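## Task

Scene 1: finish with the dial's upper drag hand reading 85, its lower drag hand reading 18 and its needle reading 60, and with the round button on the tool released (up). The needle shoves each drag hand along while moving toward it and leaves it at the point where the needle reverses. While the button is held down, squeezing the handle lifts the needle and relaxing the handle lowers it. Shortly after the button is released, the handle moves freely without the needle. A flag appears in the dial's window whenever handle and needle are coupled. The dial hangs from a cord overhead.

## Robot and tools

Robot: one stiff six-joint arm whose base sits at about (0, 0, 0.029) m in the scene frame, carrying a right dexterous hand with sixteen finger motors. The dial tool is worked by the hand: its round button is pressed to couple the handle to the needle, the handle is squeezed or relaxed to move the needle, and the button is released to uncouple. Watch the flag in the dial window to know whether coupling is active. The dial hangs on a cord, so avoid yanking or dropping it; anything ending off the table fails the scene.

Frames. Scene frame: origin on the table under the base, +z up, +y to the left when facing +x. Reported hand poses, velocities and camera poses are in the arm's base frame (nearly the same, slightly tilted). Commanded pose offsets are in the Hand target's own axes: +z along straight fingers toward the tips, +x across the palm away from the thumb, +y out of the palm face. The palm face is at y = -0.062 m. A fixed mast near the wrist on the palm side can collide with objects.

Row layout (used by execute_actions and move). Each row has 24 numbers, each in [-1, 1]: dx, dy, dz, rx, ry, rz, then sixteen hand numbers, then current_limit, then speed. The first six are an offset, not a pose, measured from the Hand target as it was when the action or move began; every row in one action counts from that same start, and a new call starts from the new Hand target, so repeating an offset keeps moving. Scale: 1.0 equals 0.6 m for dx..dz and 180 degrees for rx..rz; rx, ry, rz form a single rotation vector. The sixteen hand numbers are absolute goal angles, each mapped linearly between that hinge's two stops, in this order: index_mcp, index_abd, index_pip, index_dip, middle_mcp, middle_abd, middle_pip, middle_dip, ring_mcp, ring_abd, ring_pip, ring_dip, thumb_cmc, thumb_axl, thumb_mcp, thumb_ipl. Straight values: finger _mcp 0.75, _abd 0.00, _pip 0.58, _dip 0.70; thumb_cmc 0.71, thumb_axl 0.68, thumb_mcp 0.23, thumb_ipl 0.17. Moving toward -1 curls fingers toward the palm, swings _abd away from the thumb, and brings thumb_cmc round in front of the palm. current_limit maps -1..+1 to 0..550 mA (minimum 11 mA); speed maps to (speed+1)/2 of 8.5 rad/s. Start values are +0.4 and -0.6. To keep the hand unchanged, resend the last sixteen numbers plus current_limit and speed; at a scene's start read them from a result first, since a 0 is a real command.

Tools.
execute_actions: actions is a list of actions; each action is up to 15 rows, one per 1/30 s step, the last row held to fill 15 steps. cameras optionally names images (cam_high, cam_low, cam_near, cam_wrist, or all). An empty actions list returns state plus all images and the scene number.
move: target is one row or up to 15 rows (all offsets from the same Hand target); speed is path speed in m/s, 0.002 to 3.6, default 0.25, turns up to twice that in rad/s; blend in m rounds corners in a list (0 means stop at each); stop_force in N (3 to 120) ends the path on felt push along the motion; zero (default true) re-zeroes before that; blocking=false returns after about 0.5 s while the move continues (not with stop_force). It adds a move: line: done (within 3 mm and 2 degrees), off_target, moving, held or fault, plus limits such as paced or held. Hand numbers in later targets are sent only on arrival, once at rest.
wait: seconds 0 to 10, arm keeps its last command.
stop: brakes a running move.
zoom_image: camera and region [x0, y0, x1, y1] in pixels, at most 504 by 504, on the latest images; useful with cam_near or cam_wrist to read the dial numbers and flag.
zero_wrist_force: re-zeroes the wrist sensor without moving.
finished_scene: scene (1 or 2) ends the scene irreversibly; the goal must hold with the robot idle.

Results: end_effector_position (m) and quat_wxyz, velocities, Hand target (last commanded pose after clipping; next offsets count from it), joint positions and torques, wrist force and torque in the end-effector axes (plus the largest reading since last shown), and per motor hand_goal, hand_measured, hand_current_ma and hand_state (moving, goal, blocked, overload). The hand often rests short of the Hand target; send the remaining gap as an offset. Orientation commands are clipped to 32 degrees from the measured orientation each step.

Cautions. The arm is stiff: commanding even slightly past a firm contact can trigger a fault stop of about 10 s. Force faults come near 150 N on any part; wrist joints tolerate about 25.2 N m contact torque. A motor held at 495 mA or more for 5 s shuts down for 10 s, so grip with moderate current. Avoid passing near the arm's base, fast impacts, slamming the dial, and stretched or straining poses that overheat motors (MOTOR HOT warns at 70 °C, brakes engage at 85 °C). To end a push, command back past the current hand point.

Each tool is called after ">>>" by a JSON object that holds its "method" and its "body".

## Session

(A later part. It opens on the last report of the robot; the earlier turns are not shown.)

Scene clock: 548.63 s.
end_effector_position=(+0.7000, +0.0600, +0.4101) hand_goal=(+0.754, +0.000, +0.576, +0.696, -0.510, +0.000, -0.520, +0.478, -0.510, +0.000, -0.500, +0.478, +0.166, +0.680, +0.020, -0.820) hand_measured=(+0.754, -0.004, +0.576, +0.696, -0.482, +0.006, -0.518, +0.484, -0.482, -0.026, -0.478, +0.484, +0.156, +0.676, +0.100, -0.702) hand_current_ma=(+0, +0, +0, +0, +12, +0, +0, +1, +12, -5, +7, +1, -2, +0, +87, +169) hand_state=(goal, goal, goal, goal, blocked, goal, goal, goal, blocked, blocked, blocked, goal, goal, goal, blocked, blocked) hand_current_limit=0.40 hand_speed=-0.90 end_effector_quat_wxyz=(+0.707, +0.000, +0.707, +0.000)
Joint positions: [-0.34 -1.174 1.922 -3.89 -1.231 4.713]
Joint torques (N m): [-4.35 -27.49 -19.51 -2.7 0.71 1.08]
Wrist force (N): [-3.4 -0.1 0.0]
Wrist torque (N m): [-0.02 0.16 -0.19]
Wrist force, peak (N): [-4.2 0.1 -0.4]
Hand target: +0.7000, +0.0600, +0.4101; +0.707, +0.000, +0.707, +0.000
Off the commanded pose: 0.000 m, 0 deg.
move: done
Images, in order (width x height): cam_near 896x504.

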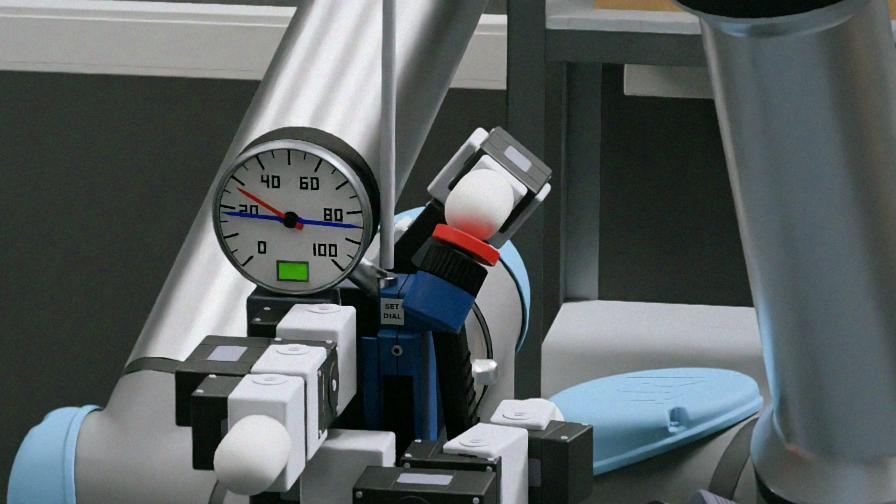

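>>> {"method": "move", "body": {"target": [[0,0,0,0,0,0, 0.754,0,0.576,0.696, -0.53,0,-0.86,0.478, -0.53,0,-0.84,0.478, 0.165,0.68,0.02,-0.82, 0.4,-0.9],[0,0,0,0,0,0, 0.754,0,0.576,0.696, -0.53,0,-0.86,0.478, -0.53,0,-0.84,0.478, 0.165,0.68,0.18,-0.60, 0.4,-0.9],[0,0,0,0,0,0, 0.754,0,0.576,0.696, -0.51,0,-0.52,0.478, -0.51,0,-0.50,0.478, 0.165,0.68,0.18,-0.60, 0.4,-0.9],[0,0,0,0,0,0, 0.754,0,0.576,0.696, -0.51,0,-0.52,0.478, -0.51,0,-0.50,0.478, 0.165,0.68,0.02,-0.82, 0.4,-0.9]], "cameras": ["cam_near"]}}

>>> {"method": "move", "body": {"target": [[0,0,0,0,0,0, 0.754,0,0.576,0.696, -0.53,0,-0.86,0.478, -0.53,0,-0.84,0.478, 0.165,0.68,0.02,-0.82, 0.4,-0.9]], "cameras": ["cam_near"]}}

>>> {"method": "zoom_image", "body": {"camera": "cam_near", "region": [210, 130, 380, 300]}}

Scene clock: 565.03 s.
end_effector_position=(+0.7000, +0.0600, +0.4101) hand_goal=(+0.754, +0.000, +0.576, +0.696, -0.510, +0.000, -0.520, +0.478, -0.510, +0.000, -0.500, +0.478, +0.166, +0.680, +0.020, -0.820) hand_measured=(+0.754, -0.004, +0.576, +0.696, -0.482, +0.006, -0.518, +0.484, -0.482, -0.026, -0.478, +0.484, +0.156, +0.678, +0.100, -0.702) hand_current_ma=(+0, +0, +0, +0, +12, +1, +0, +1, +12, -5, +7, +1, -2, +0, +85, +169) hand_state=(goal, goal, goal, goal, blocked, goal, goal, goal, blocked, blocked, blocked, goal, goal, goal, blocked, blocked) hand_current_limit=0.40 hand_speed=-0.90 end_effector_quat_wxyz=(+0.707, +0.000, +0.707, +0.000)
Joint positions: [-0.34 -1.174 1.922 -3.89 -1.231 4.713]
Joint torques (N m): [-4.86 -27.8 -19.76 -2.77 0.75 0.72]
Wrist force (N): [-3.8 0.5 -0.6]
Wrist torque (N m): [0.11 0.21 -0.19]
Wrist force, peak (N): [-4.3 0.0 -0.6]
Hand target: +0.7000, +0.0600, +0.4101; +0.707, +0.000, +0.707, +0.000
Off the commanded pose: 0.000 m, 0 deg.
move: done
Images, in order (width x height): cam_near 896x504.

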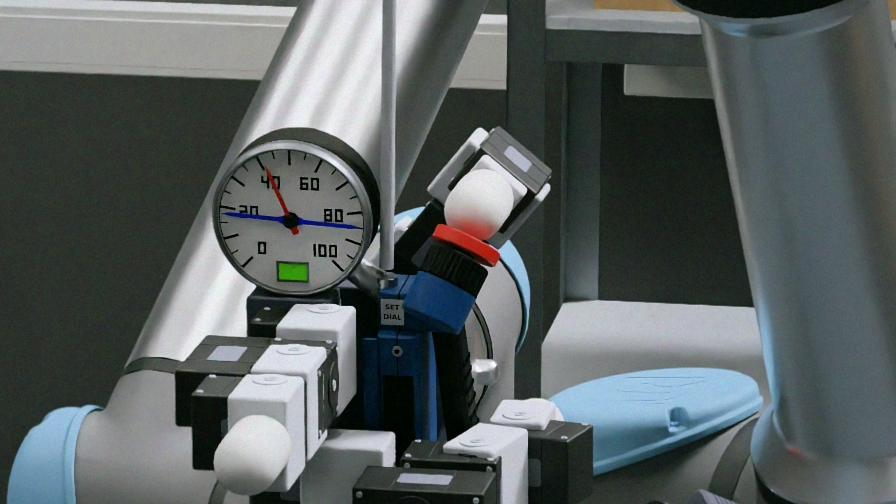

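Scene clock: 566.20 s.
end_effector_position=(+0.7000, +0.0600, +0.4101) hand_goal=(+0.754, +0.000, +0.576, +0.696, -0.530, +0.000, -0.860, +0.478, -0.530, +0.000, -0.840, +0.478, +0.166, +0.680, +0.020, -0.820) hand_measured=(+0.754, -0.004, +0.576, +0.696, -0.482, +0.010, -0.756, +0.484, -0.484, -0.026, -0.750, +0.484, +0.164, +0.682, +0.100, -0.718) hand_current_ma=(+0, +0, +0, +0, +28, +1, +85, +1, +26, -5, +69, +1, +0, +0, +84, +132) hand_state=(goal, goal, goal, goal, blocked, goal, blocked, goal, blocked, blocked, blocked, goal, goal, goal, blocked, blocked) hand_current_limit=0.40 hand_speed=-0.90 end_effector_quat_wxyz=(+0.707, +0.000, +0.707, +0.000)
Joint positions: [-0.34 -1.174 1.922 -3.89 -1.231 4.713]
Joint torques (N m): [-3.41 -27.09 -19.28 -2.67 0.81 0.82]
Wrist force (N): [-3.6 -0.5 -0.1]
Wrist torque (N m): [-0.06 0.20 -0.20]
Wrist force, peak (N): [-3.9 0.2 -0.8]
Hand target: +0.7000, +0.0600, +0.4101; +0.707, +0.000, +0.707, +0.000
Off the commanded pose: 0.000 m, 0 deg.
move: done
Images, in order (width x height): cam_near 896x504.

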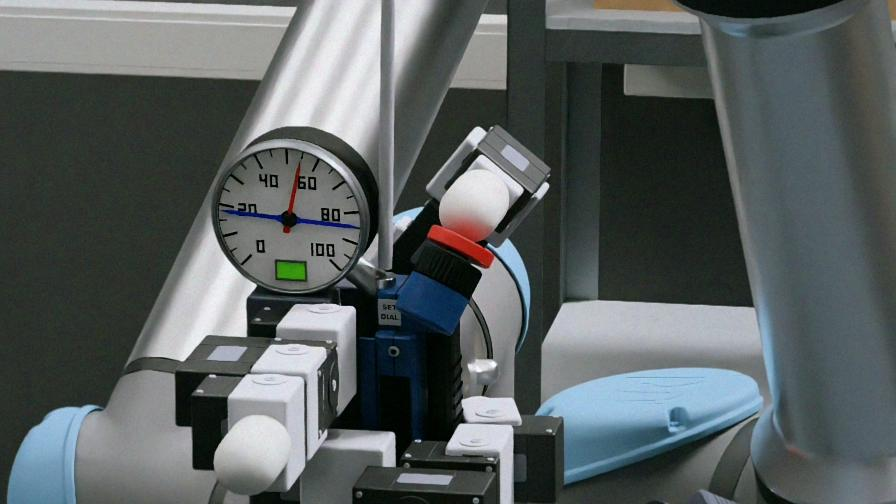

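Scaled by 2.965 from the camera's 896x504 image, which has a finer 1280x720 frame.

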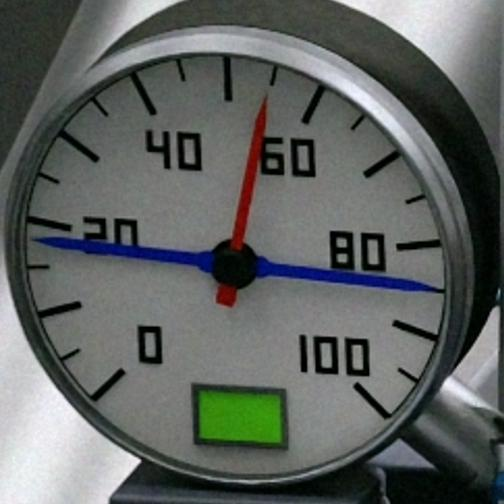

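>>> {"method": "move", "body": {"target": [[0,0,0,0,0,0, 0.754,0,0.576,0.696, -0.53,0,-0.86,0.478, -0.53,0,-0.84,0.478, 0.165,0.68,0.18,-0.60, 0.4,-0.9],[0,0,0,0,0,0, 0.754,0,0.576,0.696, -0.51,0,-0.52,0.478, -0.51,0,-0.50,0.478, 0.165,0.68,0.18,-0.60, 0.4,-0.9],[0,0,0,0,0,0, 0.754,0,0.576,0.696, -0.51,0,-0.52,0.478, -0.51,0,-0.50,0.478, 0.165,0.68,0.02,-0.82, 0.4,-0.9],[0,0,0,0,0,0, 0.754,0,0.576,0.696, -0.51,0,-0.70,0.478, -0.51,0,-0.62,0.478, 0.165,0.68,0.02,-0.82, 0.4,-0.93]], "cameras": ["cam_near"]}}

>>> {"method": "zoom_image", "body": {"camera": "cam_near", "region": [210, 130, 380, 300]}}

Scene clock: 579.07 s.
end_effector_position=(+0.7000, +0.0600, +0.4101) hand_goal=(+0.754, +0.000, +0.576, +0.696, -0.510, +0.000, -0.700, +0.478, -0.510, +0.000, -0.620, +0.478, +0.166, +0.680, +0.020, -0.820) hand_measured=(+0.754, -0.004, +0.576, +0.696, -0.482, +0.008, -0.622, +0.484, -0.484, -0.026, -0.582, +0.484, +0.158, +0.678, +0.100, -0.702) hand_current_ma=(+0, +0, +0, +0, +12, +1, +55, +1, +11, -5, +18, +1, -2, +0, +86, +165) hand_state=(goal, goal, goal, goal, blocked, goal, blocked, goal, blocked, blocked, blocked, goal, goal, goal, blocked, blocked) hand_current_limit=0.40 hand_speed=-0.93 end_effector_quat_wxyz=(+0.707, +0.000, +0.707, +0.000)
Joint positions: [-0.34 -1.174 1.922 -3.89 -1.231 4.713]
Joint torques (N m): [-3.3 -27.69 -18.56 -2.51 0.79 1.01]
Wrist force (N): [-3.4 0.2 -0.4]
Wrist torque (N m): [0.04 0.14 -0.17]
Wrist force, peak (N): [-4.1 0.0 -0.1]
Hand target: +0.7000, +0.0600, +0.4101; +0.707, +0.000, +0.707, +0.000
Off the commanded pose: 0.000 m, 0 deg.
move: done
Images, in order (width x height): cam_near 896x504.

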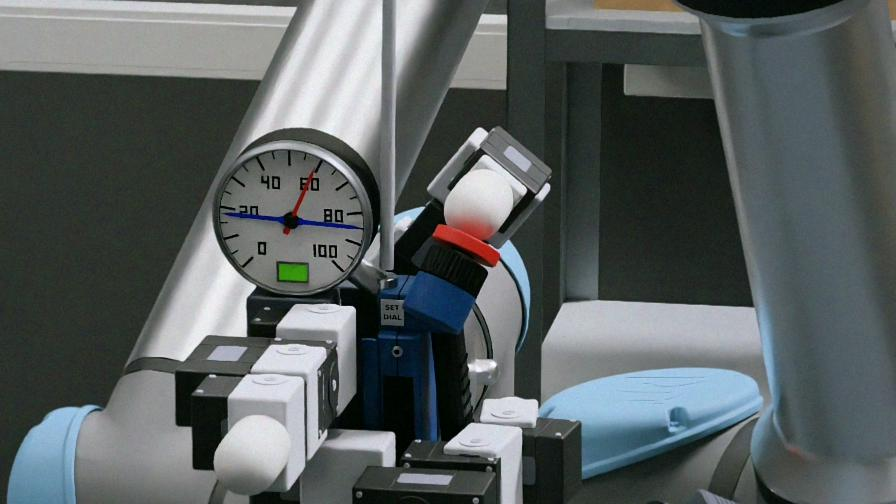

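Scaled by 2.965 from the camera's 896x504 image, which has a finer 1280x720 frame.

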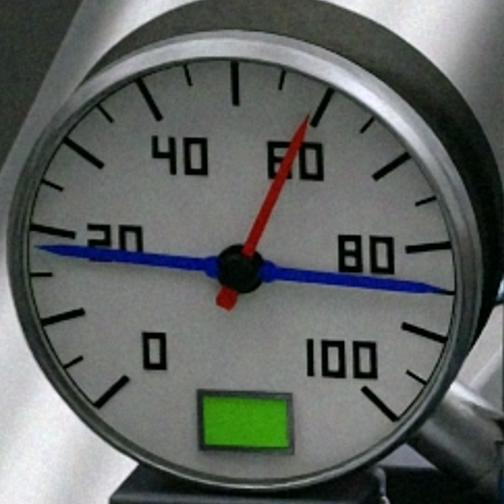

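>>> {"method": "move", "body": {"target": [[0,0,0,0,0,0, 0.754,0,0.576,0.696, -0.51,0,-0.722,0.478, -0.51,0,-0.64,0.478, 0.165,0.68,0.02,-0.82, 0.4,-0.97]], "cameras": ["cam_near"]}}

>>> {"method": "zoom_image", "body": {"camera": "cam_near", "region": [210, 130, 380, 300]}}

Scene clock: 585.33 s.
end_effector_position=(+0.7000, +0.0600, +0.4101) hand_goal=(+0.754, +0.000, +0.576, +0.696, -0.510, +0.000, -0.722, +0.478, -0.510, +0.000, -0.640, +0.478, +0.166, +0.680, +0.020, -0.820) hand_measured=(+0.754, -0.004, +0.576, +0.696, -0.480, +0.008, -0.640, +0.484, -0.484, -0.026, -0.604, +0.484, +0.158, +0.678, +0.100, -0.706) hand_current_ma=(+0, +0, +0, +0, +13, +1, +59, +1, +11, -5, +17, +1, -2, +0, +86, +160) hand_state=(goal, goal, goal, goal, blocked, goal, blocked, goal, blocked, blocked, blocked, goal, goal, goal, blocked, blocked) hand_current_limit=0.40 hand_speed=-0.97 end_effector_quat_wxyz=(+0.707, +0.000, +0.707, +0.000)
Joint positions: [-0.34 -1.174 1.922 -3.89 -1.231 4.713]
Joint torques (N m): [-3.48 -27.75 -18.82 -2.52 1.12 1.06]
Wrist force (N): [-3.6 0.1 0.0]
Wrist torque (N m): [0.00 0.19 -0.20]
Wrist force, peak (N): [-4.0 0.0 -0.7]
Hand target: +0.7000, +0.0600, +0.4101; +0.707, +0.000, +0.707, +0.000
Off the commanded pose: 0.000 m, 0 deg.
move: done
Images, in order (width x height): cam_near 896x504.

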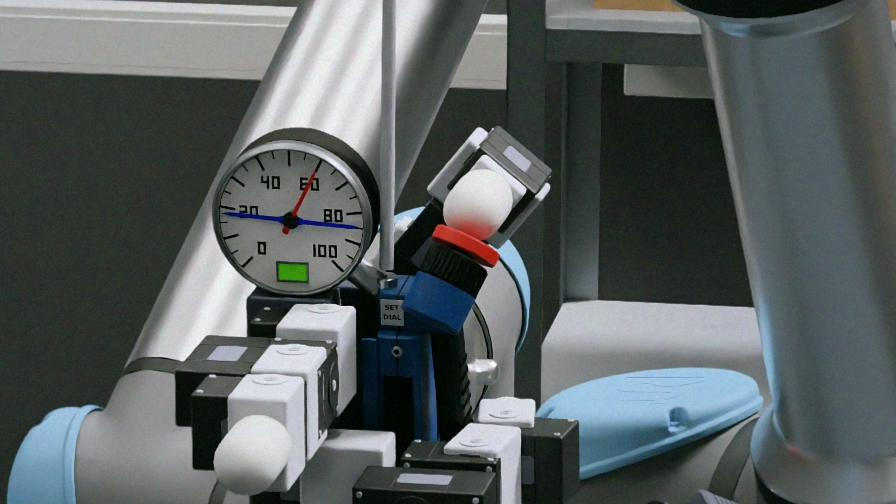

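Scaled by 2.965 from the camera's 896x504 image, which has a finer 1280x720 frame.

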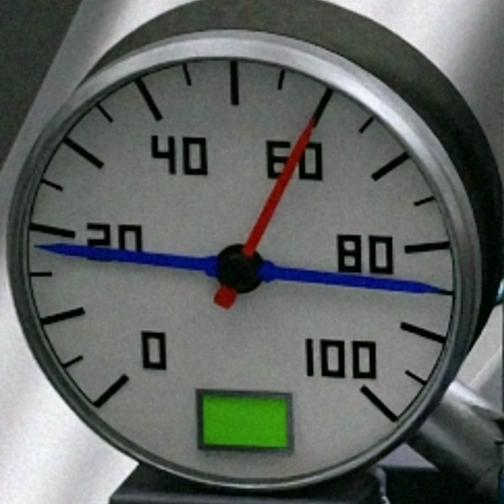

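>>> {"method": "move", "body": {"target": [[0,0,0,0,0,0, 0.754,0,0.576,0.696, -0.51,0,-0.722,0.478, -0.51,0,-0.64,0.478, 0.165,0.68,0.2,-0.52, 0.4,-0.85]], "cameras": ["cam_near"]}}

>>> {"method": "zoom_image", "body": {"camera": "cam_near", "region": [210, 130, 380, 300]}}

Scene clock: 594.80 s.
end_effector_position=(+0.7000, +0.0600, +0.4101) hand_goal=(+0.754, +0.000, +0.576, +0.696, -0.510, +0.000, -0.722, +0.478, -0.510, +0.000, -0.640, +0.478, +0.166, +0.680, +0.200, -0.520) hand_measured=(+0.754, -0.004, +0.576, +0.696, -0.480, +0.008, -0.644, +0.484, -0.484, -0.026, -0.606, +0.484, +0.162, +0.684, +0.194, -0.528) hand_current_ma=(+0, +0, +0, +0, +13, +1, +55, +1, +11, -5, +14, +1, -1, +0, -2, -2) hand_state=(goal, goal, goal, goal, blocked, goal, blocked, goal, blocked, blocked, blocked, goal, goal, goal, goal, goal) hand_current_limit=0.40 hand_speed=-0.85 end_effector_quat_wxyz=(+0.707, +0.000, +0.707, +0.000)
Joint positions: [-0.34 -1.174 1.922 -3.89 -1.231 4.713]
Joint torques (N m): [-3.65 -28.35 -19.56 -2.42 1.26 0.95]
Wrist force (N): [-3.4 0.0 -0.5]
Wrist torque (N m): [0.03 0.16 -0.18]
Wrist force, peak (N): [-4.0 0.1 -0.3]
Hand target: +0.7000, +0.0600, +0.4101; +0.707, +0.000, +0.707, +0.000
Off the commanded pose: 0.000 m, 0 deg.
move: done
Images, in order (width x height): cam_near 896x504.

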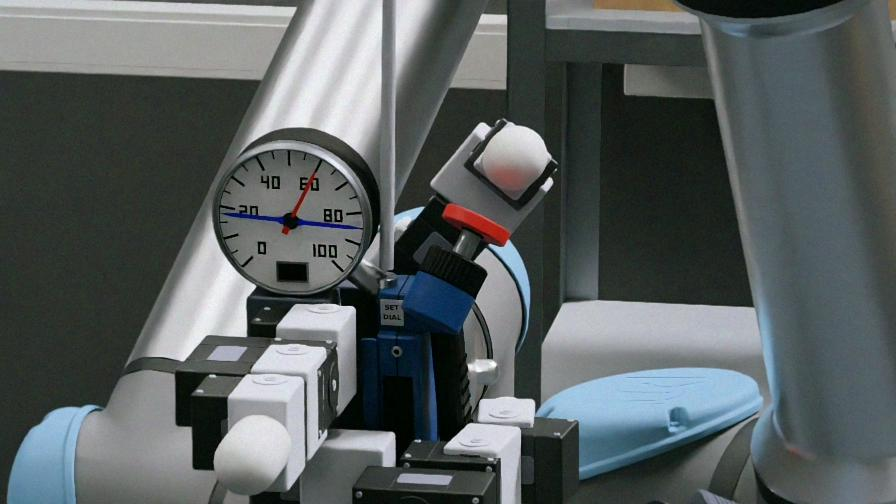

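Scaled by 2.965 from the camera's 896x504 image, which has a finer 1280x720 frame.

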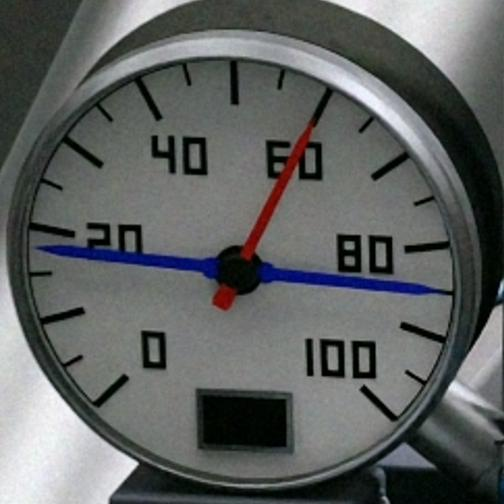

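>>> {"method": "finished_scene", "body": {"scene": 1}}

The scene is finished: the task was done.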